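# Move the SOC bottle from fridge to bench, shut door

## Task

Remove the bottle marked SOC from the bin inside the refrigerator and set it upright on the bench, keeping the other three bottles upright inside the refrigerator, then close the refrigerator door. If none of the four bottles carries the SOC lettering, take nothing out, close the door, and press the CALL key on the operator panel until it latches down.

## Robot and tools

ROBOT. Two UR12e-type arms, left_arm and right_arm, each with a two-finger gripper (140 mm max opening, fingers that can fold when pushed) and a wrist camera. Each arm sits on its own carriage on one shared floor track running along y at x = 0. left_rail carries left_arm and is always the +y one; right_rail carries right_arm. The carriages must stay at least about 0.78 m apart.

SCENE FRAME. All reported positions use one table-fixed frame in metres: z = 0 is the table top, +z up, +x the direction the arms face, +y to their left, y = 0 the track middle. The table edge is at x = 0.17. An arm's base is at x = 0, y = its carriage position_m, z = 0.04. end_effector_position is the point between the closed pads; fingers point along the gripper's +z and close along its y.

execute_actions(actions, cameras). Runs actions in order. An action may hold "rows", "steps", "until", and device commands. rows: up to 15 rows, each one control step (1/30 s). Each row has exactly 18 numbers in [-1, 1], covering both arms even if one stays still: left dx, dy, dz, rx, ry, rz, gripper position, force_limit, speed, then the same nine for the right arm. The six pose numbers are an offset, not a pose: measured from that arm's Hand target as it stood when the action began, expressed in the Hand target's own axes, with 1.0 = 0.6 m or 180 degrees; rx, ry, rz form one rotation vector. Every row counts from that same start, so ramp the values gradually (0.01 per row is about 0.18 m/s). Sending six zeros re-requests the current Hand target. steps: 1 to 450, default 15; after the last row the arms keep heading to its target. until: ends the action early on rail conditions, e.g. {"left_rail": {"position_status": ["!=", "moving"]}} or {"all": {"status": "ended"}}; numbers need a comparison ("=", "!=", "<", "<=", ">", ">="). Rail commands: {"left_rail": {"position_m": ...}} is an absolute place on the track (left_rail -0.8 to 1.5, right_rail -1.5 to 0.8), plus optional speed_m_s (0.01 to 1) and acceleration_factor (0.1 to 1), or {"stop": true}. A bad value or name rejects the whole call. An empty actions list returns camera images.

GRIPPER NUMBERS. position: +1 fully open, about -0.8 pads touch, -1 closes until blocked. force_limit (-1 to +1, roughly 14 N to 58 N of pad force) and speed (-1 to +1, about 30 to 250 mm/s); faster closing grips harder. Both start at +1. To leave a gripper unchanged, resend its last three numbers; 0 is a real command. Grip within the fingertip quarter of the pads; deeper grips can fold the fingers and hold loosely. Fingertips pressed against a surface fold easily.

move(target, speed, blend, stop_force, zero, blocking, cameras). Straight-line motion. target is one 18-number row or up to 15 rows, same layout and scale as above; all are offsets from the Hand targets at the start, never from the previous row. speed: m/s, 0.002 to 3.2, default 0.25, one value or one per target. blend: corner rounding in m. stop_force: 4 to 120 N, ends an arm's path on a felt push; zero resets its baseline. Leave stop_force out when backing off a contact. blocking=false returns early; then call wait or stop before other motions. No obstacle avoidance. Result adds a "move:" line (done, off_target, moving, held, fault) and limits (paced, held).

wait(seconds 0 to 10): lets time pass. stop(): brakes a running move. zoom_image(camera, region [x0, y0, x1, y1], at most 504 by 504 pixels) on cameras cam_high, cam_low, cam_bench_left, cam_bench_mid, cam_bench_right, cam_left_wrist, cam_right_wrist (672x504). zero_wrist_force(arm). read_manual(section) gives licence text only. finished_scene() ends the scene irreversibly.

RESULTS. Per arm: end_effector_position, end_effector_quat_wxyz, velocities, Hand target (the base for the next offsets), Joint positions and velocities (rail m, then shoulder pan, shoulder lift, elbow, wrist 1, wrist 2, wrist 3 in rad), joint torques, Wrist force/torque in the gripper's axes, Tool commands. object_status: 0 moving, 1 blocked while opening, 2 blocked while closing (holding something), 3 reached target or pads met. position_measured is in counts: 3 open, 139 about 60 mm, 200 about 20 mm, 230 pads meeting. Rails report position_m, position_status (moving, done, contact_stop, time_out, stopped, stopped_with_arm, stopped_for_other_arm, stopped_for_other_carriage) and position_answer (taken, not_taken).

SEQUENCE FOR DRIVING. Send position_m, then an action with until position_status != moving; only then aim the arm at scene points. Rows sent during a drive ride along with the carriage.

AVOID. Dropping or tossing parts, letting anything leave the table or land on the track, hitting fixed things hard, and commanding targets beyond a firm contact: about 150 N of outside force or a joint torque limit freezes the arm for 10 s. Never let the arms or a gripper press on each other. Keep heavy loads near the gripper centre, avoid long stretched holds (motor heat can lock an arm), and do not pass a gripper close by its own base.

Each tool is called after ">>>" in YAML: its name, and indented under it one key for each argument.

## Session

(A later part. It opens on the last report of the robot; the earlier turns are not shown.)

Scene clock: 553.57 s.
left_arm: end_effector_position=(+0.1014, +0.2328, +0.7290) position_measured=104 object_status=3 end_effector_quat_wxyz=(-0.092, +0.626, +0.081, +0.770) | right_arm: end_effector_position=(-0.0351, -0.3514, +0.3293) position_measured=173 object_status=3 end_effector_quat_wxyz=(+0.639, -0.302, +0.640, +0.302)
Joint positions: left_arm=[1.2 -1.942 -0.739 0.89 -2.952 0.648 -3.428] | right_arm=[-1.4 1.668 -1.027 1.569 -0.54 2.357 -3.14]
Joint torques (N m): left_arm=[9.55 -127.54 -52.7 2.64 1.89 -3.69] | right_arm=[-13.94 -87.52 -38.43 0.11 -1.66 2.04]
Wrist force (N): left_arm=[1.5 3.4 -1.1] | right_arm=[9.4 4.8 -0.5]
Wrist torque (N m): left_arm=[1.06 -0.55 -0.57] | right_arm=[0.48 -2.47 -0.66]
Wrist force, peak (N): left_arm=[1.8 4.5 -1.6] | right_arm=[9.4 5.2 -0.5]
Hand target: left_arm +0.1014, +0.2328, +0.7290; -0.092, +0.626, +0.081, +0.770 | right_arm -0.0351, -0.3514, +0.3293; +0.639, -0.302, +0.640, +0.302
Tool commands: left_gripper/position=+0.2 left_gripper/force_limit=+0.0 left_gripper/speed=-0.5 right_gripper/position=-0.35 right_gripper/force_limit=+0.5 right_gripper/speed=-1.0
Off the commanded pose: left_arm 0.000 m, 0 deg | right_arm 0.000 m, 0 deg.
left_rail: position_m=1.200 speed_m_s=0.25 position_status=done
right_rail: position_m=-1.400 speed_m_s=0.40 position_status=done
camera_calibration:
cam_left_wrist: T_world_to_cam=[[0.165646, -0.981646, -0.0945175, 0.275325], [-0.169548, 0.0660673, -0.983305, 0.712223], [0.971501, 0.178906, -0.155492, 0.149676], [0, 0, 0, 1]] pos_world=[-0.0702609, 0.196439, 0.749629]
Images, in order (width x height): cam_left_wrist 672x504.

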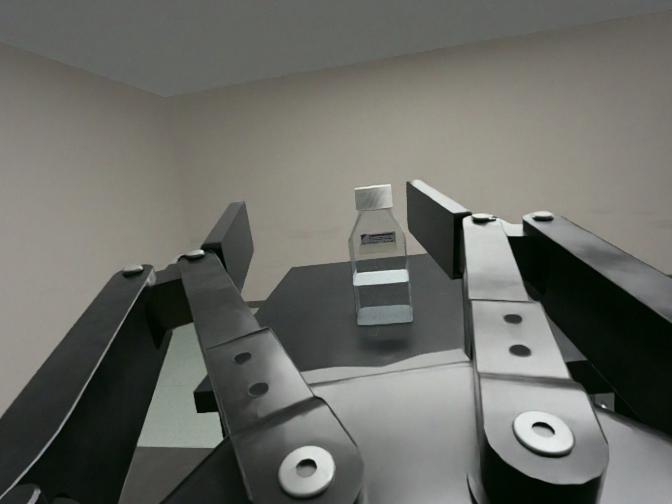

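>>> move:
  target: [-0.0721,0.09,0.339,0,0,0,0.2,0,-0.5,0,0,0,0,0,0,-0.35,0.5,-1]
  speed: 0.15
  cameras: ["cam_left_wrist"]

Scene clock: 556.37 s.
left_arm: end_effector_position=(+0.3160, +0.2310, +0.7282) position_measured=104 object_status=3 end_effector_quat_wxyz=(-0.092, +0.627, +0.081, +0.770) | right_arm: end_effector_position=(-0.0351, -0.3514, +0.3293) position_measured=173 object_status=3 end_effector_quat_wxyz=(+0.639, -0.302, +0.640, +0.302)
Joint positions: left_arm=[1.2 -1.744 -0.811 1.009 -2.873 0.465 -3.575] | right_arm=[-1.4 1.668 -1.027 1.569 -0.54 2.357 -3.14]
Joint torques (N m): left_arm=[10.25 -133.19 -40.57 2.34 -0.28 -3.44] | right_arm=[-11.86 -89.57 -36.59 0.03 -1.72 2.33]
Wrist force (N): left_arm=[2.1 3.6 -1.4] | right_arm=[9.3 5.0 -0.4]
Wrist torque (N m): left_arm=[1.16 -0.65 -0.35] | right_arm=[0.53 -2.47 -0.66]
Wrist force, peak (N): left_arm=[2.0 3.2 -3.0] | right_arm=[9.8 5.1 -0.4]
Hand target: left_arm +0.3163, +0.2310, +0.7282; -0.092, +0.626, +0.081, +0.770 | right_arm -0.0351, -0.3514, +0.3293; +0.639, -0.302, +0.640, +0.302
Off the commanded pose: left_arm 0.000 m, 0 deg | right_arm 0.000 m, 0 deg.
left_rail: position_m=1.200 speed_m_s=0.25 position_status=done
right_rail: position_m=-1.400 speed_m_s=0.40 position_status=done
move: done
camera_calibration:
cam_left_wrist: T_world_to_cam=[[0.165635, -0.981647, -0.0945255, 0.237959], [-0.169645, 0.0660592, -0.983289, 0.747926], [0.971486, 0.178902, -0.15559, -0.0584376], [0, 0, 0, 1]] pos_world=[0.144239, 0.194639, 0.748828]
Images, in order (width x height): cam_left_wrist 672x504.

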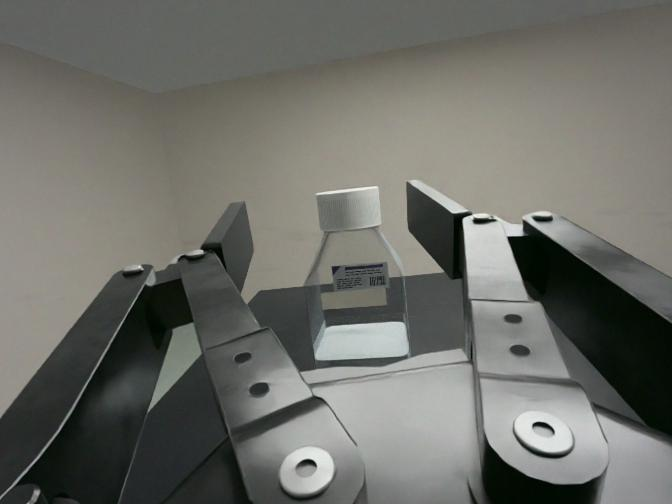

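>>> move:
  target: [-0.033,0.0236,0.155,0,0,0,0.2,0,-0.5,0,0,0,0,0,0,-0.35,0.5,-1]
  speed: 0.1
  cameras: ["cam_left_wrist"]

Scene clock: 558.27 s.
left_arm: end_effector_position=(+0.4117, +0.2404, +0.7277) position_measured=104 object_status=3 end_effector_quat_wxyz=(-0.092, +0.627, +0.081, +0.770) | right_arm: end_effector_position=(-0.0351, -0.3514, +0.3293) position_measured=173 object_status=3 end_effector_quat_wxyz=(+0.639, -0.302, +0.640, +0.302)
Joint positions: left_arm=[1.2 -1.654 -0.843 1.055 -2.788 0.386 -3.683] | right_arm=[-1.4 1.668 -1.027 1.569 -0.54 2.357 -3.14]
Joint torques (N m): left_arm=[13.61 -130.5 -40.64 1.69 0.13 -3.06] | right_arm=[-14.79 -87.8 -37.64 0.14 -1.75 1.86]
Wrist force (N): left_arm=[2.0 4.3 -1.3] | right_arm=[9.4 4.8 -0.1]
Wrist torque (N m): left_arm=[1.34 -0.72 -0.32] | right_arm=[0.49 -2.46 -0.66]
Wrist force, peak (N): left_arm=[2.0 4.6 -0.5] | right_arm=[9.8 5.0 -0.4]
Hand target: left_arm +0.4119, +0.2404, +0.7277; -0.092, +0.626, +0.081, +0.770 | right_arm -0.0351, -0.3514, +0.3293; +0.639, -0.302, +0.640, +0.302
Off the commanded pose: left_arm 0.000 m, 0 deg | right_arm 0.000 m, 0 deg.
left_rail: position_m=1.200 speed_m_s=0.25 position_status=done
right_rail: position_m=-1.400 speed_m_s=0.40 position_status=done
move: done
camera_calibration:
cam_left_wrist: T_world_to_cam=[[0.165635, -0.981647, -0.0945255, 0.231271], [-0.169645, 0.0660592, -0.983289, 0.763066], [0.971486, 0.178902, -0.15559, -0.153265], [0, 0, 0, 1]] pos_world=[0.240039, 0.204039, 0.748328]
Images, in order (width x height): cam_left_wrist 672x504.

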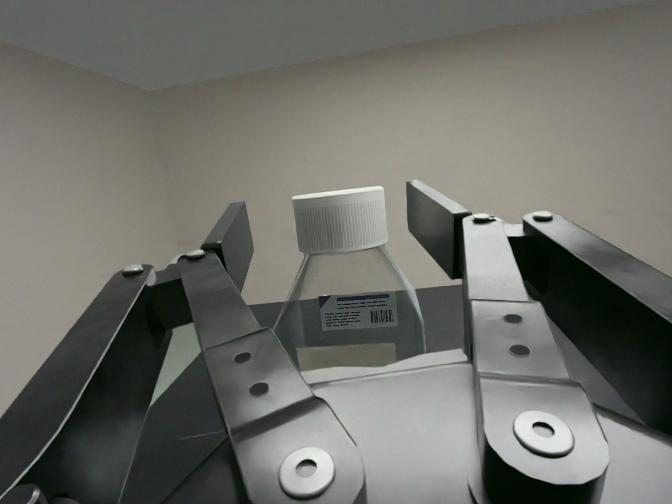

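>>> zoom_image:
  camera: "cam_left_wrist"
  region: [280, 280, 430, 380]

>>> move:
  target: [0,0.0077,0.003,0,0,0,0.2,0,-0.5,0,0,0,0,0,0,-0.35,0.5,-1]
  speed: 0.1

>>> execute_actions:
  actions:
    - {"rows":[[0,0,0,0,0,0,-1,0,-1,0,0,0,0,0,0,-0.35,0.5,-1]],"steps":75}
  cameras: ["cam_left_wrist"]

Scaled by 3.360 from the camera's 672x504 image, which has a finer 960x720 frame.

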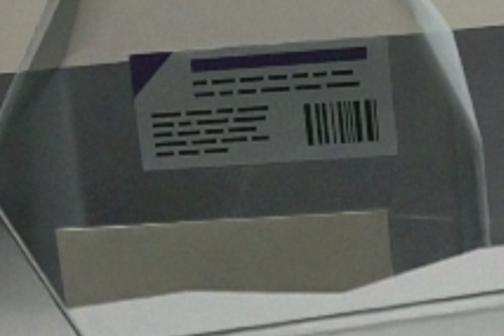

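Scene clock: 559.37 s.
left_arm: end_effector_position=(+0.4147, +0.2365, +0.7281) position_measured=104 object_status=3 end_effector_quat_wxyz=(-0.092, +0.626, +0.081, +0.770) | right_arm: end_effector_position=(-0.0351, -0.3514, +0.3293) position_measured=173 object_status=3 end_effector_quat_wxyz=(+0.639, -0.302, +0.640, +0.302)
Joint positions: left_arm=[1.2 -1.65 -0.836 1.042 -2.778 0.384 -3.688] | right_arm=[-1.4 1.668 -1.027 1.569 -0.54 2.357 -3.14]
Joint torques (N m): left_arm=[14.81 -99.06 -54.68 1.41 -0.25 -4.27] | right_arm=[-12.56 -86.33 -37.18 0.23 -1.63 2.05]
Wrist force (N): left_arm=[1.6 4.1 -1.5] | right_arm=[8.5 4.6 -0.4]
Wrist torque (N m): left_arm=[1.28 -0.62 -0.33] | right_arm=[0.42 -2.28 -0.66]
Wrist force, peak (N): left_arm=[1.5 4.7 -1.3] | right_arm=[9.5 5.1 -0.7]
Hand target: left_arm +0.4148, +0.2364, +0.7281; -0.092, +0.626, +0.081, +0.770 | right_arm -0.0351, -0.3514, +0.3293; +0.639, -0.302, +0.640, +0.302
Off the commanded pose: left_arm 0.000 m, 0 deg | right_arm 0.000 m, 0 deg.
left_rail: position_m=1.200 speed_m_s=0.25 position_status=done
right_rail: position_m=-1.400 speed_m_s=0.40 position_status=done
move: done

Scene clock: 562.07 s.
left_arm: end_effector_position=(+0.4148, +0.2363, +0.7281) position_measured=161 object_status=2 end_effector_quat_wxyz=(-0.092, +0.626, +0.081, +0.770) | right_arm: end_effector_position=(-0.0351, -0.3514, +0.3293) position_measured=173 object_status=3 end_effector_quat_wxyz=(+0.639, -0.302, +0.640, +0.302)
Joint positions: left_arm=[1.2 -1.65 -0.836 1.042 -2.778 0.383 -3.688] | right_arm=[-1.4 1.668 -1.027 1.569 -0.54 2.357 -3.14]
Joint torques (N m): left_arm=[9.86 -121.39 -53.25 -1.05 2.64 -2.69] | right_arm=[-13.46 -87.98 -37.7 0.06 -1.74 1.98]
Wrist force (N): left_arm=[-1.4 3.8 -1.4] | right_arm=[9.3 4.7 -0.6]
Wrist torque (N m): left_arm=[1.28 -0.70 -0.26] | right_arm=[0.46 -2.45 -0.65]
Wrist force, peak (N): left_arm=[2.1 5.6 -2.2] | right_arm=[9.6 5.0 -0.6]
Hand target: left_arm +0.4148, +0.2364, +0.7281; -0.092, +0.626, +0.081, +0.770 | right_arm -0.0351, -0.3514, +0.3293; +0.639, -0.302, +0.640, +0.302
Off the commanded pose: left_arm 0.000 m, 0 deg | right_arm 0.000 m, 0 deg.
left_rail: position_m=1.200 speed_m_s=0.25 position_status=done
right_rail: position_m=-1.400 speed_m_s=0.40 position_status=done
camera_calibration:
cam_left_wrist: T_world_to_cam=[[0.165628, -0.981639, -0.0946136, 0.226854], [-0.169565, 0.0661631, -0.983295, 0.764204], [0.971501, 0.178905, -0.155494, -0.15546], [0, 0, 0, 1]] pos_world=[0.243039, 0.199939, 0.748728]
Images, in order (width x height): cam_left_wrist 672x504.

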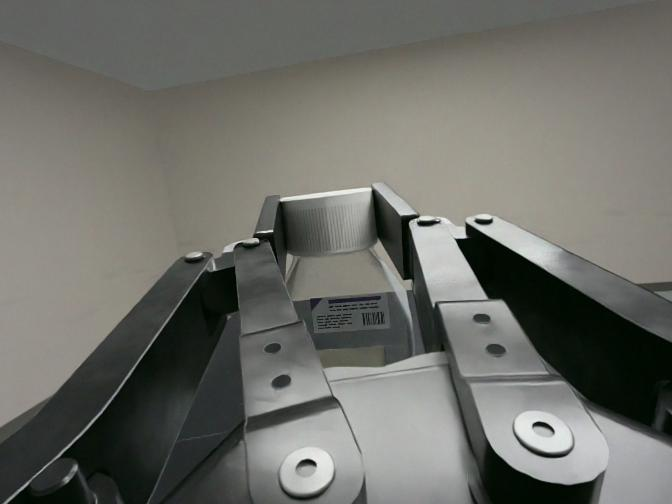

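>>> move:
  target:
    - [0.0815,0,0.0173,0,0,0,-1,0,-1,0,0,0,0,0,0,-0.35,0.5,-1]
    - [0.174,-0.248,-0.418,0,0,0,-1,0,-1,0,0,0,0,0,0,-0.35,0.5,-1]
    - [-0.524,-0.248,-0.566,0,0,0,-1,0,-1,0,0,0,0,0,0,-0.35,0.5,-1]
  speed: 0.17
  cameras: ["cam_left_wrist","cam_right_wrist"]

Scene clock: 569.60 s.
left_arm: end_effector_position=(+0.1185, +0.3114, +0.3505) position_measured=161 object_status=2 end_effector_quat_wxyz=(-0.092, +0.626, +0.081, +0.770) | right_arm: end_effector_position=(-0.0351, -0.3514, +0.3293) position_measured=173 object_status=3 end_effector_quat_wxyz=(+0.639, -0.302, +0.640, +0.302)
Joint positions: left_arm=[1.2 -1.955 -0.574 1.313 -3.545 0.66 -3.421] | right_arm=[-1.4 1.668 -1.027 1.569 -0.54 2.357 -3.14]
Joint torques (N m): left_arm=[-10.92 -112.84 -43.55 -1.81 2.69 4.24] | right_arm=[-12.99 -87.17 -38.05 0.29 -1.64 2.18]
Wrist force (N): left_arm=[-2.2 3.1 -2.1] | right_arm=[9.1 4.7 -0.2]
Wrist torque (N m): left_arm=[0.97 -0.68 -0.58] | right_arm=[0.47 -2.41 -0.66]
Wrist force, peak (N): left_arm=[-3.3 5.2 -0.2] | right_arm=[9.7 5.3 -0.5]
Hand target: left_arm +0.1184, +0.3114, +0.3502; -0.092, +0.626, +0.081, +0.770 | right_arm -0.0351, -0.3514, +0.3293; +0.639, -0.302, +0.640, +0.302
Off the commanded pose: left_arm 0.000 m, 0 deg | right_arm 0.000 m, 0 deg.
left_rail: position_m=1.200 speed_m_s=0.25 position_status=done
right_rail: position_m=-1.400 speed_m_s=0.40 position_status=done
move: done
camera_calibration:
cam_left_wrist: T_world_to_cam=[[0.165646, -0.981646, -0.0945175, 0.313891], [-0.169548, 0.0660673, -0.983305, 0.337731], [0.971501, 0.178906, -0.155492, 0.0602447], [0, 0, 0, 1]] pos_world=[-0.0532609, 0.275039, 0.371129]
cam_right_wrist: T_world_to_cam=[[-0.837087, 0.543393, 0.063316, 0.134342], [-0.144184, -0.330783, 0.932627, -0.43472], [0.527727, 0.771561, 0.355242, 0.364027], [0, 0, 0, 1]] pos_world=[-0.142331, -0.497667, 0.267608]
Images, in order (width x height): cam_left_wrist 672x504, cam_right_wrist 672x504.

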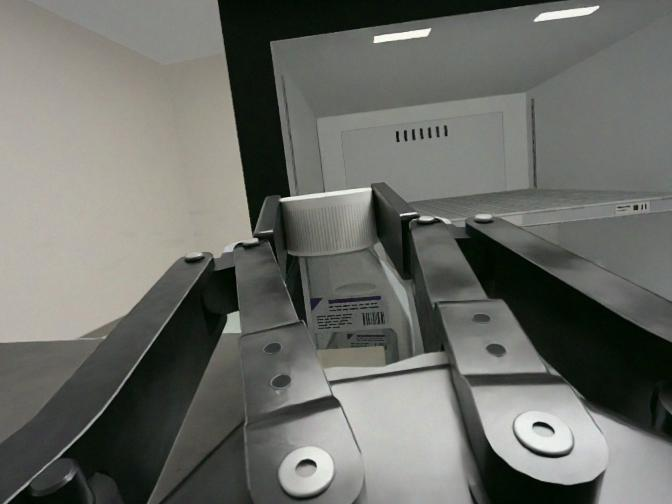

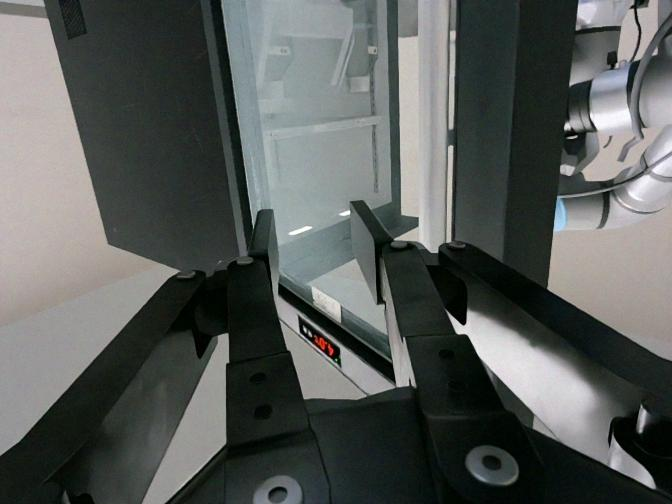

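>>> move:
  target: [-0.0998,-0.0065,-0.0196,-0.065,-0.0167,-0.014,-1,0,-1,0,0,0,0,0,0,-0.35,0.5,-1]
  speed: 0.08
  cameras: ["cam_left_wrist"]

Scene clock: 572.40 s.
left_arm: end_effector_position=(+0.1182, +0.3147, +0.2892) position_measured=161 object_status=2 end_effector_quat_wxyz=(-0.009, +0.651, +0.019, +0.759) | right_arm: end_effector_position=(-0.0351, -0.3514, +0.3293) position_measured=173 object_status=3 end_effector_quat_wxyz=(+0.639, -0.302, +0.640, +0.302)
Joint positions: left_arm=[1.2 -1.998 -0.597 1.48 -3.694 0.491 -3.453] | right_arm=[-1.4 1.668 -1.027 1.569 -0.54 2.357 -3.14]
Joint torques (N m): left_arm=[-15.4 -130.91 -24.01 -2.54 -0.56 -3.56] | right_arm=[-10.81 -87.29 -37.59 0.24 -1.64 2.08]
Wrist force (N): left_arm=[-2.3 3.4 -2.0] | right_arm=[9.4 4.7 -0.6]
Wrist torque (N m): left_arm=[1.07 -0.67 -0.40] | right_arm=[0.45 -2.48 -0.66]
Wrist force, peak (N): left_arm=[-2.3 3.9 -2.4] | right_arm=[9.7 4.9 -0.7]
Hand target: left_arm +0.1182, +0.3147, +0.2891; -0.008, +0.651, +0.019, +0.759 | right_arm -0.0351, -0.3514, +0.3293; +0.639, -0.302, +0.640, +0.302
Off the commanded pose: left_arm 0.000 m, 0 deg | right_arm 0.000 m, 0 deg.
left_rail: position_m=1.200 speed_m_s=0.25 position_status=done
right_rail: position_m=-1.400 speed_m_s=0.40 position_status=done
move: done
camera_calibration:
cam_left_wrist: T_world_to_cam=[[-0.0461098, -0.995441, -0.0834944, 0.337568], [-0.200572, 0.091107, -0.975433, 0.270729], [0.978593, -0.0282303, -0.203859, 0.128707], [0, 0, 0, 1]] pos_world=[-0.0560856, 0.314997, 0.318501]
Images, in order (width x height): cam_left_wrist 672x504.

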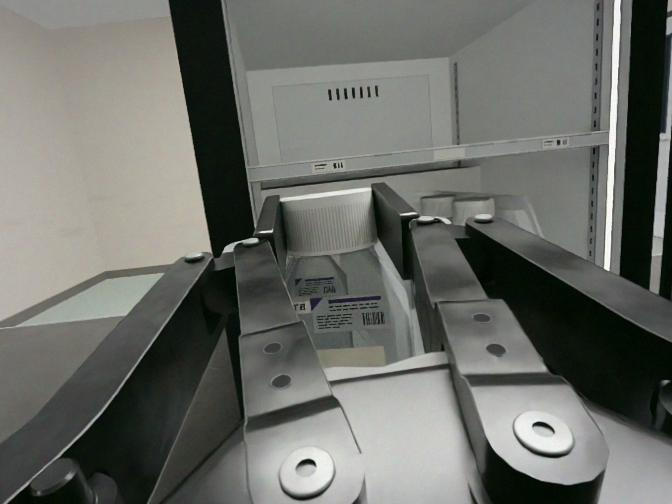

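>>> move:
  target: [-0.0346,-0.025,-0.0046,0,0,0,-1,0,-1,0,0,0,0,0,0,-0.35,0.5,-1]
  speed: 0.05

>>> move:
  target: [-0.026,0,0.165,0,0,0,-1,0,-1,0,0,0,0,0,0,-0.35,0.5,-1]
  speed: 0.05
  stop_force: 8
  cameras: ["cam_left_wrist"]

Scene clock: 574.27 s.
left_arm: end_effector_position=(+0.1181, +0.3292, +0.2681) position_measured=161 object_status=2 end_effector_quat_wxyz=(-0.008, +0.651, +0.019, +0.759) | right_arm: end_effector_position=(-0.0351, -0.3514, +0.3293) position_measured=173 object_status=3 end_effector_quat_wxyz=(+0.639, -0.302, +0.640, +0.302)
Joint positions: left_arm=[1.2 -2.005 -0.584 1.508 -3.739 0.497 -3.449] | right_arm=[-1.4 1.668 -1.027 1.569 -0.54 2.357 -3.14]
Joint torques (N m): left_arm=[-16.1 -102.66 -24.49 -2.99 3.09 4.17] | right_arm=[-13.54 -87.7 -39.18 0.24 -1.73 2.21]
Wrist force (N): left_arm=[-2.0 3.7 -2.0] | right_arm=[9.1 4.6 0.0]
Wrist torque (N m): left_arm=[1.11 -0.75 -0.71] | right_arm=[0.43 -2.42 -0.65]
Wrist force, peak (N): left_arm=[-2.9 3.5 -2.8] | right_arm=[9.6 5.2 0.0]
Hand target: left_arm +0.1181, +0.3294, +0.2679; -0.008, +0.651, +0.019, +0.759 | right_arm -0.0351, -0.3514, +0.3293; +0.639, -0.302, +0.640, +0.302
Off the commanded pose: left_arm 0.000 m, 0 deg | right_arm 0.000 m, 0 deg.
left_rail: position_m=1.200 speed_m_s=0.25 position_status=done
right_rail: position_m=-1.400 speed_m_s=0.40 position_status=done
move: done

Scene clock: 577.47 s.
left_arm: end_effector_position=(+0.2182, +0.3331, +0.2676) position_measured=161 object_status=2 end_effector_quat_wxyz=(-0.008, +0.651, +0.019, +0.759) | right_arm: end_effector_position=(-0.0351, -0.3514, +0.3293) position_measured=173 object_status=3 end_effector_quat_wxyz=(+0.639, -0.302, +0.640, +0.302)
Joint positions: left_arm=[1.2 -1.901 -0.618 1.585 -3.705 0.4 -3.534] | right_arm=[-1.4 1.668 -1.027 1.569 -0.54 2.357 -3.14]
Joint torques (N m): left_arm=[12.18 -125.91 -21.24 2.4 0.31 -3.28] | right_arm=[-11.52 -87.86 -37.54 0.23 -1.91 2.02]
Wrist force (N): left_arm=[-2.4 3.1 -2.6] | right_arm=[9.2 4.4 -0.4]
Wrist torque (N m): left_arm=[1.02 -0.60 -0.39] | right_arm=[0.38 -2.43 -0.66]
Wrist force, peak (N): left_arm=[-3.0 3.7 -3.0] | right_arm=[9.5 5.1 -0.8]
Hand target: left_arm +0.2182, +0.3331, +0.2676; -0.008, +0.651, +0.019, +0.759 | right_arm -0.0351, -0.3514, +0.3293; +0.639, -0.302, +0.640, +0.302
Off the commanded pose: left_arm 0.000 m, 0 deg | right_arm 0.000 m, 0 deg.
left_rail: position_m=1.200 speed_m_s=0.25 position_status=done
right_rail: position_m=-1.400 speed_m_s=0.40 position_status=done
move: done
camera_calibration:
cam_left_wrist: T_world_to_cam=[[-0.0465278, -0.995421, -0.0835035, 0.358705], [-0.200628, 0.0912028, -0.975413, 0.268005], [0.978562, -0.0286307, -0.203953, 0.0271272], [0, 0, 0, 1]] pos_world=[0.0439135, 0.333397, 0.296901]
Images, in order (width x height): cam_left_wrist 672x504.

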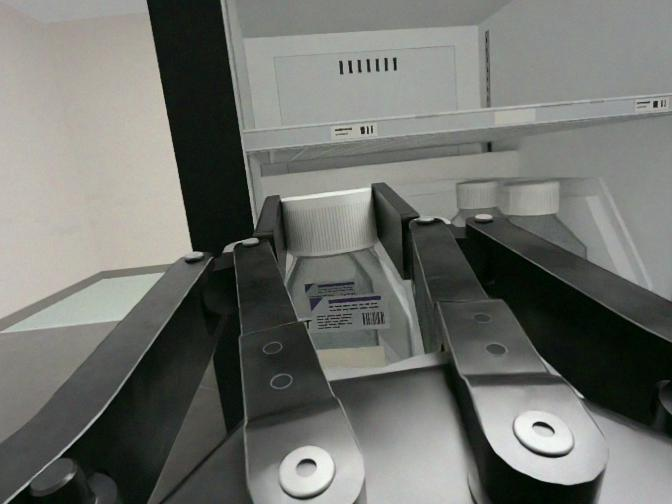

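>>> move:
  target: [-0.032,0,0.2,0,0,0,-1,0,-1,0,0,0,0,0,0,-0.35,0.5,-1]
  speed: 0.04
  stop_force: 15
  cameras: ["cam_left_wrist"]

Scene clock: 582.23 s.
left_arm: end_effector_position=(+0.3388, +0.3376, +0.2670) position_measured=161 object_status=2 end_effector_quat_wxyz=(-0.008, +0.651, +0.019, +0.759) | right_arm: end_effector_position=(-0.0351, -0.3514, +0.3293) position_measured=173 object_status=3 end_effector_quat_wxyz=(+0.639, -0.302, +0.640, +0.302)
Joint positions: left_arm=[1.2 -1.768 -0.659 1.66 -3.561 0.282 -3.722] | right_arm=[-1.4 1.668 -1.027 1.569 -0.54 2.357 -3.14]
Joint torques (N m): left_arm=[-2.74 -101.35 -37.13 -5.04 2.35 4.04] | right_arm=[-13.29 -88.17 -37.43 -0.22 -1.85 2.18]
Wrist force (N): left_arm=[-1.9 3.1 -18.4] | right_arm=[9.0 4.9 -0.3]
Wrist torque (N m): left_arm=[2.04 -0.94 -0.42] | right_arm=[0.49 -2.40 -0.65]
Wrist force, peak (N): left_arm=[-1.0 0.9 -25.4] | right_arm=[9.6 5.4 -0.5]
Hand target: left_arm +0.3388, +0.3376, +0.2670; -0.008, +0.651, +0.019, +0.759 (not the last commanded pose) | right_arm -0.0351, -0.3514, +0.3293; +0.639, -0.302, +0.640, +0.302
Off the commanded pose: left_arm 0.001 m, 0 deg | right_arm 0.000 m, 0 deg.
left_rail: position_m=1.200 speed_m_s=0.25 position_status=done
right_rail: position_m=-1.400 speed_m_s=0.40 position_status=done
move: contact (left_arm)
camera_calibration:
cam_left_wrist: T_world_to_cam=[[-0.0464196, -0.995433, -0.0834166, 0.368707], [-0.200757, 0.0910993, -0.975396, 0.291256], [0.978541, -0.028531, -0.204069, -0.0908771], [0, 0, 0, 1]] pos_world=[0.164514, 0.337897, 0.296301]
Images, in order (width x height): cam_left_wrist 672x504.

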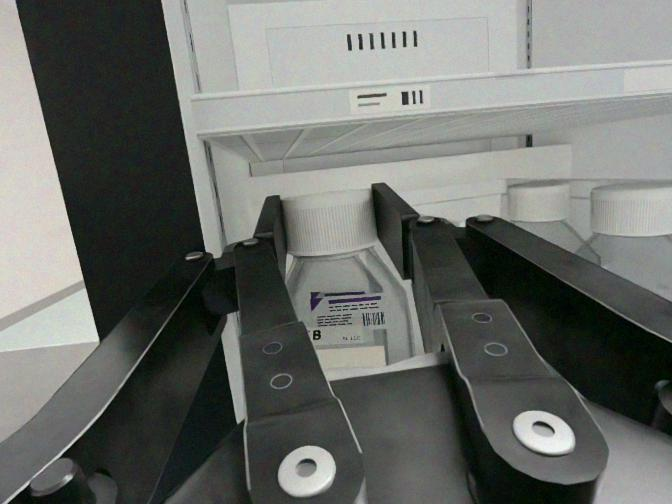

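>>> move:
  target: [-0.0105,-0.005,0.083,0,0,0,-1,0,-1,0,0,0,0,0,0,-0.35,0.5,-1]
  speed: 0.02
  stop_force: 25
  cameras: ["cam_left_wrist"]

Scene clock: 583.83 s.
left_arm: end_effector_position=(+0.3392, +0.3376, +0.2670) position_measured=161 object_status=2 end_effector_quat_wxyz=(-0.009, +0.651, +0.019, +0.759) | right_arm: end_effector_position=(-0.0351, -0.3514, +0.3293) position_measured=173 object_status=3 end_effector_quat_wxyz=(+0.639, -0.302, +0.640, +0.302)
Joint positions: left_arm=[1.2 -1.768 -0.66 1.661 -3.56 0.281 -3.723] | right_arm=[-1.4 1.668 -1.027 1.569 -0.54 2.357 -3.14]
Joint torques (N m): left_arm=[16.39 -101.45 -35.42 -5.17 0.69 3.54] | right_arm=[-9.97 -88.3 -37.5 0.31 -1.93 2.28]
Wrist force (N): left_arm=[3.4 -0.3 -39.9] | right_arm=[9.1 5.2 -0.4]
Wrist torque (N m): left_arm=[2.97 -1.25 -0.21] | right_arm=[0.56 -2.43 -0.65]
Wrist force, peak (N): left_arm=[6.1 -4.3 -60.8] | right_arm=[9.5 5.3 -0.3]
Hand target: left_arm +0.3392, +0.3376, +0.2670; -0.009, +0.651, +0.019, +0.759 (not the last commanded pose) | right_arm -0.0351, -0.3514, +0.3293; +0.639, -0.302, +0.640, +0.302
Off the commanded pose: left_arm 0.050 m, 0 deg | right_arm 0.000 m, 0 deg.
left_rail: position_m=1.200 speed_m_s=0.25 position_status=done
right_rail: position_m=-1.400 speed_m_s=0.40 position_status=done
move: contact (left_arm)
camera_calibration:
cam_left_wrist: T_world_to_cam=[[-0.0464406, -0.995424, -0.0835134, 0.368754], [-0.200754, 0.0911983, -0.975388, 0.2913], [0.97854, -0.028532, -0.20407, -0.0912678], [0, 0, 0, 1]] pos_world=[0.164914, 0.337897, 0.296301]
Images, in order (width x height): cam_left_wrist 672x504.

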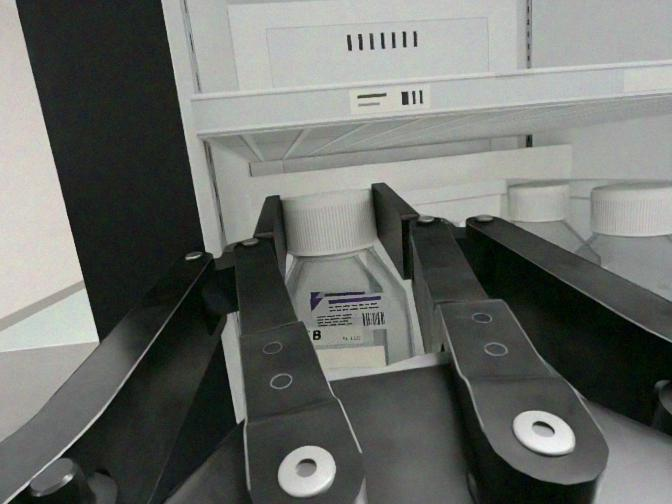

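>>> move:
  target: [0,0,-0.008,0,0,0,-1,0,-1,0,0,0,0,0,0,-0.35,0.5,-1]
  speed: 0.03

>>> move:
  target: [-0.04,0,-0.007,0,0,0,-1,0,-1,0,0,0,0,0,0,-0.35,0.5,-1]
  speed: 0.012
  stop_force: 12
  cameras: ["cam_left_wrist"]

Scene clock: 585.53 s.
left_arm: end_effector_position=(+0.3346, +0.3374, +0.2663) position_measured=161 object_status=2 end_effector_quat_wxyz=(-0.009, +0.651, +0.019, +0.759) | right_arm: end_effector_position=(-0.0351, -0.3514, +0.3293) position_measured=173 object_status=3 end_effector_quat_wxyz=(+0.639, -0.302, +0.640, +0.302)
Joint positions: left_arm=[1.2 -1.773 -0.657 1.658 -3.57 0.286 -3.713] | right_arm=[-1.4 1.668 -1.027 1.569 -0.54 2.357 -3.14]
Joint torques (N m): left_arm=[-11.32 -99.8 -37.19 -4.65 4.09 3.92] | right_arm=[-11.09 -89.18 -38.17 0.06 -1.49 2.14]
Wrist force (N): left_arm=[-2.3 3.8 -3.2] | right_arm=[9.6 4.9 -0.5]
Wrist torque (N m): left_arm=[1.32 -0.59 -0.60] | right_arm=[0.49 -2.53 -0.65]
Wrist force, peak (N): left_arm=[3.4 -0.8 -39.7] | right_arm=[9.5 5.2 -0.3]
Hand target: left_arm +0.3344, +0.3374, +0.2663; -0.009, +0.651, +0.019, +0.759 | right_arm -0.0351, -0.3514, +0.3293; +0.639, -0.302, +0.640, +0.302
Off the commanded pose: left_arm 0.000 m, 0 deg | right_arm 0.000 m, 0 deg.
left_rail: position_m=1.200 speed_m_s=0.25 position_status=done
right_rail: position_m=-1.400 speed_m_s=0.40 position_status=done
move: done

Scene clock: 588.33 s.
left_arm: end_effector_position=(+0.3340, +0.3370, +0.2470) position_measured=161 object_status=2 end_effector_quat_wxyz=(-0.009, +0.651, +0.019, +0.759) | right_arm: end_effector_position=(-0.0351, -0.3514, +0.3293) position_measured=173 object_status=3 end_effector_quat_wxyz=(+0.639, -0.302, +0.640, +0.302)
Joint positions: left_arm=[1.2 -1.773 -0.629 1.65 -3.591 0.286 -3.712] | right_arm=[-1.4 1.668 -1.027 1.569 -0.54 2.357 -3.14]
Joint torques (N m): left_arm=[8.09 -114.39 -16.72 0.64 -0.36 1.89] | right_arm=[-12.06 -88.86 -37.73 0.19 -1.48 1.96]
Wrist force (N): left_arm=[9.6 5.4 -4.0] | right_arm=[8.7 4.8 -0.8]
Wrist torque (N m): left_arm=[1.29 -0.34 -0.61] | right_arm=[0.47 -2.32 -0.65]
Wrist force, peak (N): left_arm=[23.1 6.6 -4.4] | right_arm=[9.7 4.8 -0.7]
Hand target: left_arm +0.3340, +0.3370, +0.2470; -0.009, +0.651, +0.019, +0.759 (not the last commanded pose) | right_arm -0.0351, -0.3514, +0.3293; +0.639, -0.302, +0.640, +0.302
Off the commanded pose: left_arm 0.005 m, 0 deg | right_arm 0.000 m, 0 deg.
left_rail: position_m=1.200 speed_m_s=0.25 position_status=done
right_rail: position_m=-1.400 speed_m_s=0.40 position_status=done
move: contact (left_arm)
camera_calibration:
cam_left_wrist: T_world_to_cam=[[-0.0464298, -0.995424, -0.083521, 0.366337], [-0.200637, 0.0912002, -0.975411, 0.270683], [0.978565, -0.0285307, -0.203954, -0.0903318], [0, 0, 0, 1]] pos_world=[0.159714, 0.337397, 0.276201]
Images, in order (width x height): cam_left_wrist 672x504.

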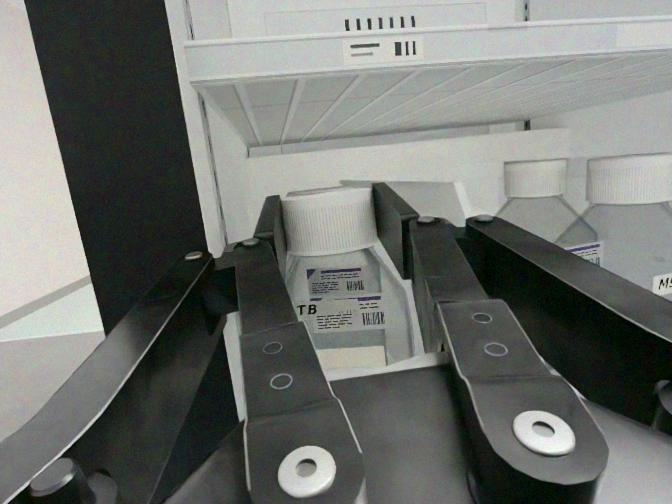

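>>> move:
  target: [-0.02,0,-0.0035,0,0,0,-1,0,-1,0,0,0,0,0,0,-0.35,0.5,-1]
  speed: 0.006
  stop_force: 12

>>> execute_actions:
  actions:
    - {"rows":[[0,0,0,0,0,0,-0.15,0,-1,0,0,0,0,0,0,-0.35,0.5,-1]],"steps":40}

>>> move:
  target: [0.026,0,-0.165,0,0,0,-0.1,0,-1,0,0,0,0,0,0,-0.35,0.5,-1]
  speed: 0.06
  cameras: ["cam_left_wrist"]

Scene clock: 589.93 s.
left_arm: end_effector_position=(+0.3340, +0.3370, +0.2467) position_measured=161 object_status=2 end_effector_quat_wxyz=(-0.009, +0.651, +0.019, +0.759) | right_arm: end_effector_position=(-0.0351, -0.3514, +0.3293) position_measured=173 object_status=3 end_effector_quat_wxyz=(+0.639, -0.302, +0.640, +0.302)
Joint positions: left_arm=[1.2 -1.773 -0.629 1.65 -3.591 0.286 -3.712] | right_arm=[-1.4 1.668 -1.027 1.569 -0.54 2.357 -3.14]
Joint torques (N m): left_arm=[15.23 -107.32 -13.48 -0.1 -1.29 0.42] | right_arm=[-14.44 -88.51 -37.61 0.42 -1.73 2.21]
Wrist force (N): left_arm=[20.6 6.9 -4.3] | right_arm=[9.2 5.0 -0.7]
Wrist torque (N m): left_arm=[1.28 -0.04 -0.59] | right_arm=[0.53 -2.41 -0.66]
Wrist force, peak (N): left_arm=[26.0 7.0 -4.7] | right_arm=[9.7 4.9 -0.3]
Hand target: left_arm +0.3340, +0.3370, +0.2467; -0.009, +0.651, +0.019, +0.759 (not the last commanded pose) | right_arm -0.0351, -0.3514, +0.3293; +0.639, -0.302, +0.640, +0.302
Off the commanded pose: left_arm 0.012 m, 0 deg | right_arm 0.000 m, 0 deg.
left_rail: position_m=1.200 speed_m_s=0.25 position_status=done
right_rail: position_m=-1.400 speed_m_s=0.40 position_status=done
move: contact (left_arm)

Scene clock: 591.47 s.
left_arm: end_effector_position=(+0.3340, +0.3370, +0.2467) position_measured=148 object_status=3 end_effector_quat_wxyz=(-0.009, +0.651, +0.019, +0.759) | right_arm: end_effector_position=(-0.0351, -0.3514, +0.3293) position_measured=173 object_status=3 end_effector_quat_wxyz=(+0.639, -0.302, +0.640, +0.302)
Joint positions: left_arm=[1.2 -1.773 -0.629 1.65 -3.591 0.286 -3.712] | right_arm=[-1.4 1.668 -1.027 1.569 -0.54 2.357 -3.14]
Joint torques (N m): left_arm=[7.22 -111.32 -35.33 -1.72 3.39 0.49] | right_arm=[-11.6 -87.38 -38.28 0.13 -1.58 2.17]
Wrist force (N): left_arm=[1.5 4.6 -2.2] | right_arm=[8.9 4.7 -0.2]
Wrist torque (N m): left_arm=[1.40 -0.53 -0.65] | right_arm=[0.45 -2.36 -0.66]
Wrist force, peak (N): left_arm=[21.8 6.7 -4.4] | right_arm=[9.8 5.2 -0.7]
Hand target: left_arm +0.3340, +0.3370, +0.2467; -0.009, +0.651, +0.019, +0.759 | right_arm -0.0351, -0.3514, +0.3293; +0.639, -0.302, +0.640, +0.302
Off the commanded pose: left_arm 0.000 m, 0 deg | right_arm 0.000 m, 0 deg.
left_rail: position_m=1.200 speed_m_s=0.25 position_status=done
right_rail: position_m=-1.400 speed_m_s=0.40 position_status=done

Scene clock: 593.60 s.
left_arm: end_effector_position=(+0.2342, +0.3333, +0.2470) position_measured=141 object_status=3 end_effector_quat_wxyz=(-0.009, +0.651, +0.019, +0.759) | right_arm: end_effector_position=(-0.0351, -0.3514, +0.3293) position_measured=173 object_status=3 end_effector_quat_wxyz=(+0.639, -0.302, +0.640, +0.302)
Joint positions: left_arm=[1.2 -1.884 -0.595 1.587 -3.714 0.384 -3.552] | right_arm=[-1.4 1.668 -1.027 1.569 -0.54 2.357 -3.14]
Joint torques (N m): left_arm=[-12.95 -98.14 -35.88 -3.25 3.04 3.77] | right_arm=[-11.87 -88.16 -37.63 0.6 -1.73 2.07]
Wrist force (N): left_arm=[2.0 3.3 -2.3] | right_arm=[9.1 5.0 -0.7]
Wrist torque (N m): left_arm=[1.05 -0.67 -0.68] | right_arm=[0.53 -2.40 -0.66]
Wrist force, peak (N): left_arm=[1.4 17.7 2.5] | right_arm=[9.6 5.0 -0.5]
Hand target: left_arm +0.2339, +0.3333, +0.2470; -0.009, +0.651, +0.019, +0.759 | right_arm -0.0351, -0.3514, +0.3293; +0.639, -0.302, +0.640, +0.302
Off the commanded pose: left_arm 0.000 m, 0 deg | right_arm 0.000 m, 0 deg.
left_rail: position_m=1.200 speed_m_s=0.25 position_status=done
right_rail: position_m=-1.400 speed_m_s=0.40 position_status=done
move: done
camera_calibration:
cam_left_wrist: T_world_to_cam=[[-0.0464717, -0.995406, -0.0837145, 0.35807], [-0.20063, 0.0913982, -0.975394, 0.250926], [0.978564, -0.0285326, -0.203956, 0.00722468], [0, 0, 0, 1]] pos_world=[0.0599136, 0.333697, 0.276201]
Images, in order (width x height): cam_left_wrist 672x504.

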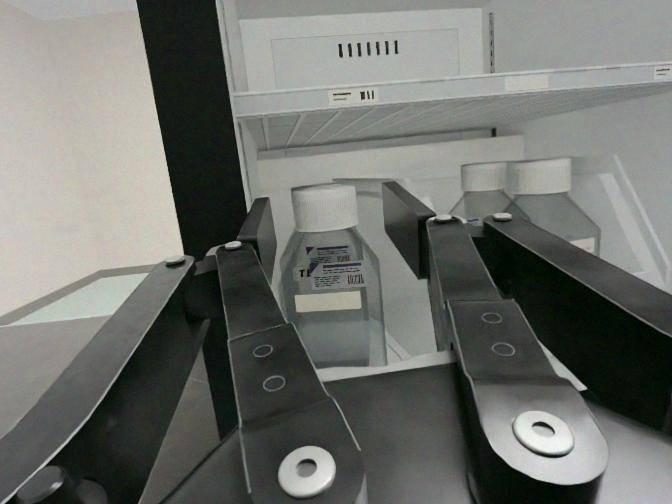

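>>> move:
  target: [0.13,0.06,-0.28,0,0,0,0.9,0,-0.5,0,0,0,0,0,0,-0.35,0.5,-1]
  speed: 0.12
  cameras: ["cam_left_wrist"]

Scene clock: 595.97 s.
left_arm: end_effector_position=(+0.0576, +0.2917, +0.2989) position_measured=16 object_status=3 end_effector_quat_wxyz=(-0.009, +0.651, +0.019, +0.759) | right_arm: end_effector_position=(-0.0351, -0.3514, +0.3293) position_measured=173 object_status=3 end_effector_quat_wxyz=(+0.639, -0.302, +0.640, +0.302)
Joint positions: left_arm=[1.2 -2.046 -0.563 1.375 -3.65 0.536 -3.422] | right_arm=[-1.4 1.668 -1.027 1.569 -0.54 2.357 -3.14]
Joint torques (N m): left_arm=[-16.27 -104.61 -39.77 3.08 2.54 3.31] | right_arm=[-12.96 -86.95 -38.15 0.05 -1.59 2.15]
Wrist force (N): left_arm=[1.4 4.4 -1.9] | right_arm=[9.3 5.2 -0.6]
Wrist torque (N m): left_arm=[1.25 -0.53 -0.71] | right_arm=[0.57 -2.45 -0.65]
Wrist force, peak (N): left_arm=[2.1 4.4 -3.0] | right_arm=[9.3 5.4 -0.7]
Hand target: left_arm +0.0574, +0.2916, +0.2990; -0.009, +0.651, +0.019, +0.759 | right_arm -0.0351, -0.3514, +0.3293; +0.639, -0.302, +0.640, +0.302
Off the commanded pose: left_arm 0.000 m, 0 deg | right_arm 0.000 m, 0 deg.
left_rail: position_m=1.200 speed_m_s=0.25 position_status=done
right_rail: position_m=-1.400 speed_m_s=0.40 position_status=done
move: done
camera_calibration:
cam_left_wrist: T_world_to_cam=[[-0.0464717, -0.995406, -0.0837145, 0.312708], [-0.20063, 0.0913982, -0.975394, 0.270026], [0.978564, -0.0285326, -0.203956, 0.189455], [0, 0, 0, 1]] pos_world=[-0.116686, 0.291997, 0.328201]
Images, in order (width x height): cam_left_wrist 672x504.

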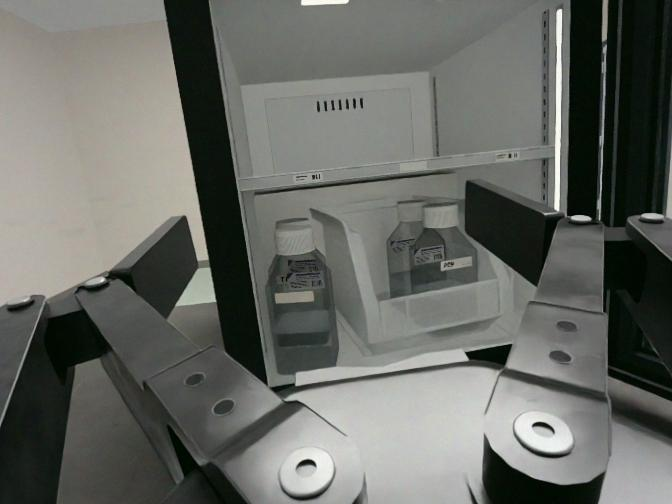

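>>> execute_actions:
  actions:
    - {"left_rail":{"position_m":1.5},"steps":150,"until":{"left_rail":{"position_status":["!=","moving"]}}}

>>> move:
  target: [0,0,0,0,0,0,0.9,0,-0.5,0,-0.477,-0.579,0,0,0,-1,0.5,-1]
  speed: 0.15

>>> execute_actions:
  actions:
    - {"right_rail":{"position_m":-0.95,"speed_m_s":0.2,"acceleration_factor":0.3},"steps":200,"until":{"right_rail":{"position_status":["!=","moving"]}}}
  cameras: ["cam_right_wrist","cam_bench_right","cam_bench_mid"]

Scene clock: 600.10 s.
left_arm: end_effector_position=(+0.0574, +0.5916, +0.2990) position_measured=16 object_status=3 end_effector_quat_wxyz=(-0.009, +0.651, +0.019, +0.759) | right_arm: end_effector_position=(-0.0351, -0.3514, +0.3293) position_measured=173 object_status=3 end_effector_quat_wxyz=(+0.639, -0.302, +0.640, +0.302)
Joint positions: left_arm=[1.5 -2.046 -0.563 1.375 -3.65 0.536 -3.422] | right_arm=[-1.4 1.668 -1.027 1.569 -0.54 2.357 -3.14]
Joint torques (N m): left_arm=[-8.88 -112.27 -26.72 -1.26 1.46 4.35] | right_arm=[-12.05 -89.78 -37.52 0.08 -1.62 2.13]
Wrist force (N): left_arm=[2.2 3.4 -1.1] | right_arm=[8.9 4.7 -0.2]
Wrist torque (N m): left_arm=[1.03 -0.68 -0.71] | right_arm=[0.44 -2.38 -0.66]
Wrist force, peak (N): left_arm=[1.4 5.2 -2.1] | right_arm=[9.5 5.5 -0.6]
Hand target: left_arm +0.0574, +0.5916, +0.2990; -0.009, +0.651, +0.019, +0.759 | right_arm -0.0351, -0.3514, +0.3293; +0.639, -0.302, +0.640, +0.302
Tool commands: left_gripper/position=+0.9 left_gripper/force_limit=+0.0 left_gripper/speed=-0.5 right_gripper/position=-0.35 right_gripper/force_limit=+0.5 right_gripper/speed=-1.0
Off the commanded pose: left_arm 0.000 m, 0 deg | right_arm 0.000 m, 0 deg.
left_rail: position_m=1.500 speed_m_s=0.25 position_status=done
right_rail: position_m=-1.400 speed_m_s=0.40 position_status=done

Scene clock: 603.73 s.
left_arm: end_effector_position=(+0.0574, +0.5916, +0.2990) position_measured=16 object_status=3 end_effector_quat_wxyz=(-0.009, +0.651, +0.019, +0.759) | right_arm: end_effector_position=(-0.0349, -0.8012, +0.3299) position_measured=232 object_status=3 end_effector_quat_wxyz=(+0.639, -0.302, +0.640, +0.302)
Joint positions: left_arm=[1.5 -2.046 -0.563 1.375 -3.65 0.536 -3.422] | right_arm=[-1.4 1.785 -1.642 2.373 -0.728 2.474 -3.14]
Joint torques (N m): left_arm=[3.28 -122.75 -26.45 -1.85 0.4 3.81] | right_arm=[21.39 -43.8 -28.96 1.02 2.95 -2.14]
Wrist force (N): left_arm=[1.5 4.3 -1.2] | right_arm=[8.6 4.5 0.2]
Wrist torque (N m): left_arm=[1.23 -0.53 -0.70] | right_arm=[0.28 -2.16 -0.61]
Wrist force, peak (N): left_arm=[1.3 4.6 -1.9] | right_arm=[9.5 5.2 -0.3]
Hand target: left_arm +0.0574, +0.5916, +0.2990; -0.009, +0.651, +0.019, +0.759 | right_arm -0.0350, -0.8015, +0.3299; +0.639, -0.302, +0.640, +0.302
Off the commanded pose: left_arm 0.000 m, 0 deg | right_arm 0.000 m, 0 deg.
left_rail: position_m=1.500 speed_m_s=0.25 position_status=done
right_rail: position_m=-1.400 speed_m_s=0.40 position_status=done
move: done

Scene clock: 606.80 s.
left_arm: end_effector_position=(+0.0574, +0.5916, +0.2990) position_measured=16 object_status=3 end_effector_quat_wxyz=(-0.009, +0.651, +0.019, +0.759) | right_arm: end_effector_position=(-0.0350, -0.3515, +0.3299) position_measured=232 object_status=3 end_effector_quat_wxyz=(+0.639, -0.302, +0.640, +0.302)
Joint positions: left_arm=[1.5 -2.046 -0.563 1.375 -3.65 0.536 -3.422] | right_arm=[-0.95 1.786 -1.642 2.373 -0.728 2.474 -3.14]
Joint torques (N m): left_arm=[7.41 -123.65 -26.55 -1.67 0.26 3.55] | right_arm=[14.42 -41.36 -41.31 -0.97 0.13 -2.04]
Wrist force (N): left_arm=[2.2 4.0 -2.0] | right_arm=[8.8 4.7 0.2]
Wrist torque (N m): left_arm=[1.16 -0.68 -0.71] | right_arm=[0.30 -2.21 -0.60]
Wrist force, peak (N): left_arm=[1.7 4.5 -2.0] | right_arm=[9.0 5.0 0.6]
Hand target: left_arm +0.0574, +0.5916, +0.2990; -0.009, +0.651, +0.019, +0.759 | right_arm -0.0350, -0.3515, +0.3299; +0.639, -0.302, +0.640, +0.302
Tool commands: left_gripper/position=+0.9 left_gripper/force_limit=+0.0 left_gripper/speed=-0.5 right_gripper/position=-1.0 right_gripper/force_limit=+0.5 right_gripper/speed=-1.0
Off the commanded pose: left_arm 0.000 m, 0 deg | right_arm 0.000 m, 0 deg.
left_rail: position_m=1.500 speed_m_s=0.25 position_status=done
right_rail: position_m=-0.950 speed_m_s=0.20 position_status=done
camera_calibration:
cam_right_wrist: T_world_to_cam=[[-0.837087, 0.543393, 0.063316, 0.134496], [-0.144184, -0.330783, 0.932627, -0.435331], [0.527727, 0.771561, 0.355242, 0.363915], [0, 0, 0, 1]] pos_world=[-0.142231, -0.497867, 0.268208]
Images, in order (width x height): cam_bench_mid 672x504, cam_bench_right 672x504, cam_right_wrist 672x504.

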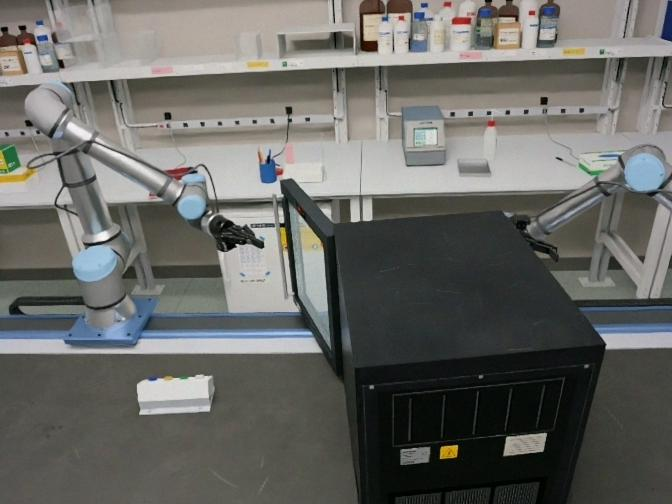

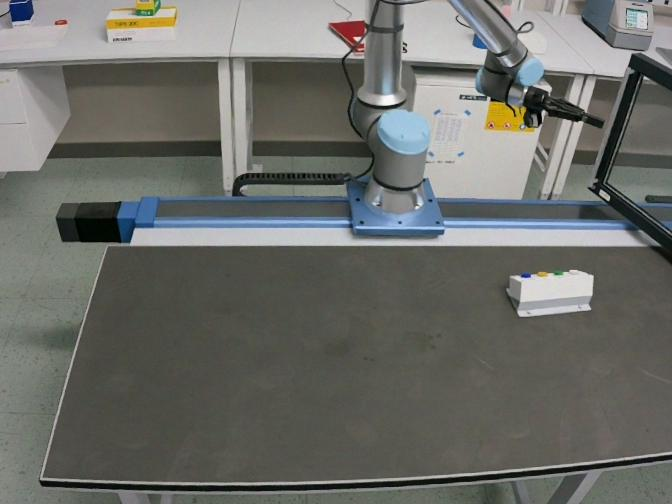

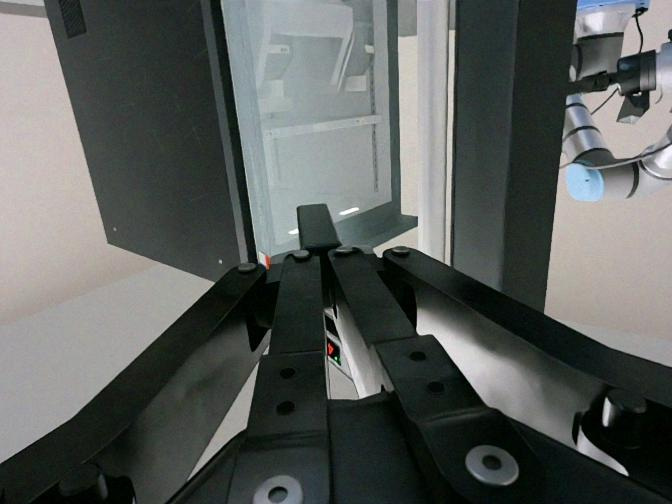

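>>> move:
  target: [0,0,0,0,0,0,0.9,0,-0.5,0,0.2077,0.3937,0,0,0,-1,0.5,-1]
  speed: 0.08
  stop_force: 12
  cameras: ["cam_right_wrist"]

Scene clock: 612.10 s.
left_arm: end_effector_position=(+0.0574, +0.5916, +0.2990) position_measured=16 object_status=3 end_effector_quat_wxyz=(-0.009, +0.651, +0.019, +0.759) | right_arm: end_effector_position=(+0.0190, -0.0899, +0.3295) position_measured=232 object_status=3 end_effector_quat_wxyz=(+0.639, -0.302, +0.640, +0.302)
Joint positions: left_arm=[1.5 -2.046 -0.563 1.375 -3.65 0.536 -3.422] | right_arm=[-0.95 1.61 -1.303 1.988 -0.683 2.299 -3.14]
Joint torques (N m): left_arm=[7.07 -123.97 -26.71 -1.95 0.47 3.3] | right_arm=[-21.15 -48.66 -46.58 1.12 -2.69 2]
Wrist force (N): left_arm=[1.7 4.3 -1.2] | right_arm=[8.3 4.2 0.8]
Wrist torque (N m): left_arm=[1.23 -0.57 -0.70] | right_arm=[0.30 -2.19 -0.54]
Wrist force, peak (N): left_arm=[1.7 4.5 -1.9] | right_arm=[8.6 3.5 -14.7]
Hand target: left_arm +0.0574, +0.5916, +0.2990; -0.009, +0.651, +0.019, +0.759 | right_arm +0.0190, -0.0899, +0.3295; +0.639, -0.302, +0.640, +0.302
Off the commanded pose: left_arm 0.000 m, 0 deg | right_arm 0.000 m, 0 deg.
left_rail: position_m=1.500 speed_m_s=0.25 position_status=done
right_rail: position_m=-0.950 speed_m_s=0.20 position_status=done
move: done
camera_calibration:
cam_right_wrist: T_world_to_cam=[[-0.837087, 0.543393, 0.063316, 0.0374891], [-0.144184, -0.330783, 0.932627, -0.340654], [0.527727, 0.771561, 0.355242, 0.133772], [0, 0, 0, 1]] pos_world=[-0.0883306, -0.236267, 0.267808]
Images, in order (width x height): cam_right_wrist 672x504.

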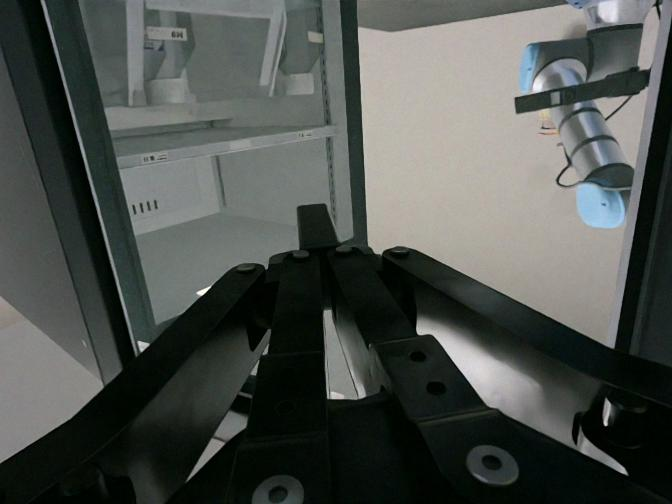

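>>> move:
  target:
    - [0,0,0,0,0,0,0.9,0,-0.5,0,0.077,0.0856,0,0,0,-1,0.5,-1]
    - [0,0,0,0,0,0,0.9,0,-0.5,0,0.1281,0.1883,0,0,0,-1,0.5,-1]
    - [0,0,0,0,0,0,0.9,0,-0.5,0,0.1522,0.3001,0,0,0,-1,0.5,-1]
    - [0,0,0,0,0,0,0.9,0,-0.5,0,0.1453,0.4149,0,0,0,-1,0.5,-1]
  speed: 0.1
  blend: 0.02
  stop_force: 40
  cameras: ["cam_right_wrist","cam_bench_mid","cam_left_wrist"]

Scene clock: 616.60 s.
left_arm: end_effector_position=(+0.0574, +0.5916, +0.2990) position_measured=16 object_status=3 end_effector_quat_wxyz=(-0.009, +0.651, +0.019, +0.759) | right_arm: end_effector_position=(+0.1099, +0.1577, +0.3291) position_measured=232 object_status=3 end_effector_quat_wxyz=(+0.639, -0.302, +0.640, +0.302)
Joint positions: left_arm=[1.5 -2.046 -0.563 1.375 -3.65 0.536 -3.422] | right_arm=[-0.95 1.49 -0.988 1.506 -0.516 2.179 -3.14]
Joint torques (N m): left_arm=[6.07 -125.1 -26.62 -1.91 0.49 3.28] | right_arm=[-21.2 -78.53 -51.26 0.51 -2.56 2.61]
Wrist force (N): left_arm=[1.6 4.3 -1.8] | right_arm=[9.3 4.6 -0.3]
Wrist torque (N m): left_arm=[1.23 -0.57 -0.71] | right_arm=[0.39 -2.36 -0.63]
Wrist force, peak (N): left_arm=[1.8 4.6 -1.7] | right_arm=[9.6 4.7 0.2]
Hand target: left_arm +0.0574, +0.5916, +0.2990; -0.009, +0.651, +0.019, +0.759 | right_arm +0.1099, +0.1577, +0.3291; +0.639, -0.302, +0.640, +0.302
Off the commanded pose: left_arm 0.000 m, 0 deg | right_arm 0.000 m, 0 deg.
left_rail: position_m=1.500 speed_m_s=0.25 position_status=done
right_rail: position_m=-0.950 speed_m_s=0.20 position_status=done
move: done
camera_calibration:
cam_left_wrist: T_world_to_cam=[[-0.0463745, -0.995408, -0.0837357, 0.611249], [-0.200639, 0.0913994, -0.975392, 0.242671], [0.978567, -0.0284326, -0.203957, 0.198169], [0, 0, 0, 1]] pos_world=[-0.116886, 0.591897, 0.3283]
cam_right_wrist: T_world_to_cam=[[-0.837087, 0.543393, 0.063316, -0.0208548], [-0.144184, -0.330783, 0.932627, -0.245258], [0.527727, 0.771561, 0.355242, -0.105147], [0, 0, 0, 1]] pos_world=[0.00266943, 0.0113329, 0.267408]
Images, in order (width x height): cam_bench_mid 672x504, cam_left_wrist 672x504, cam_right_wrist 672x504.

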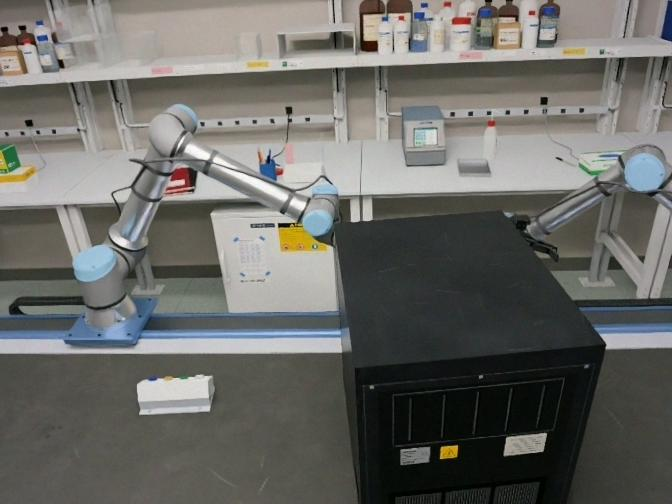

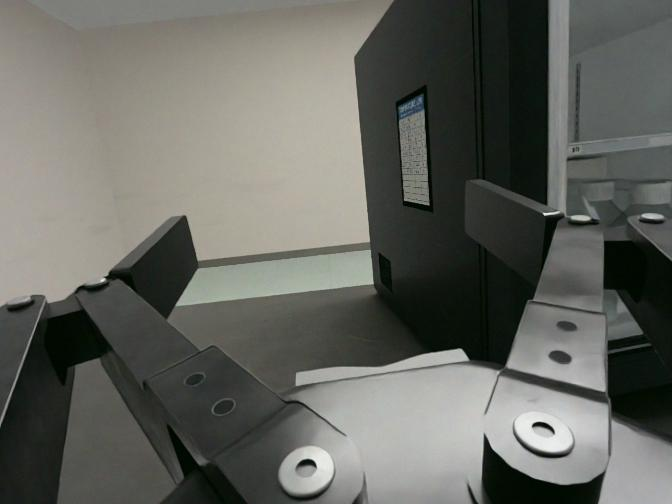

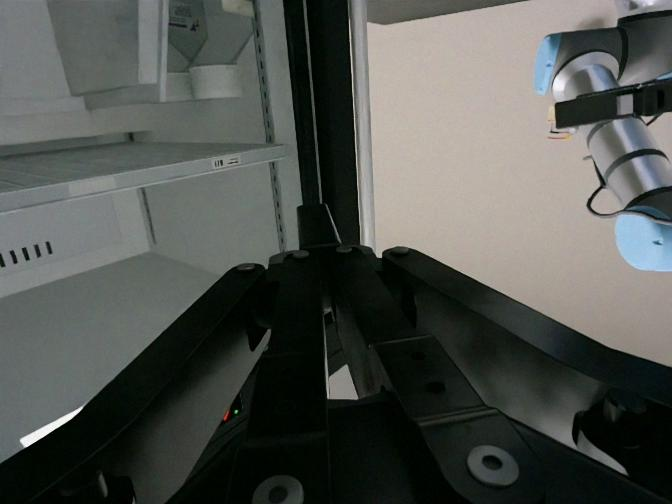

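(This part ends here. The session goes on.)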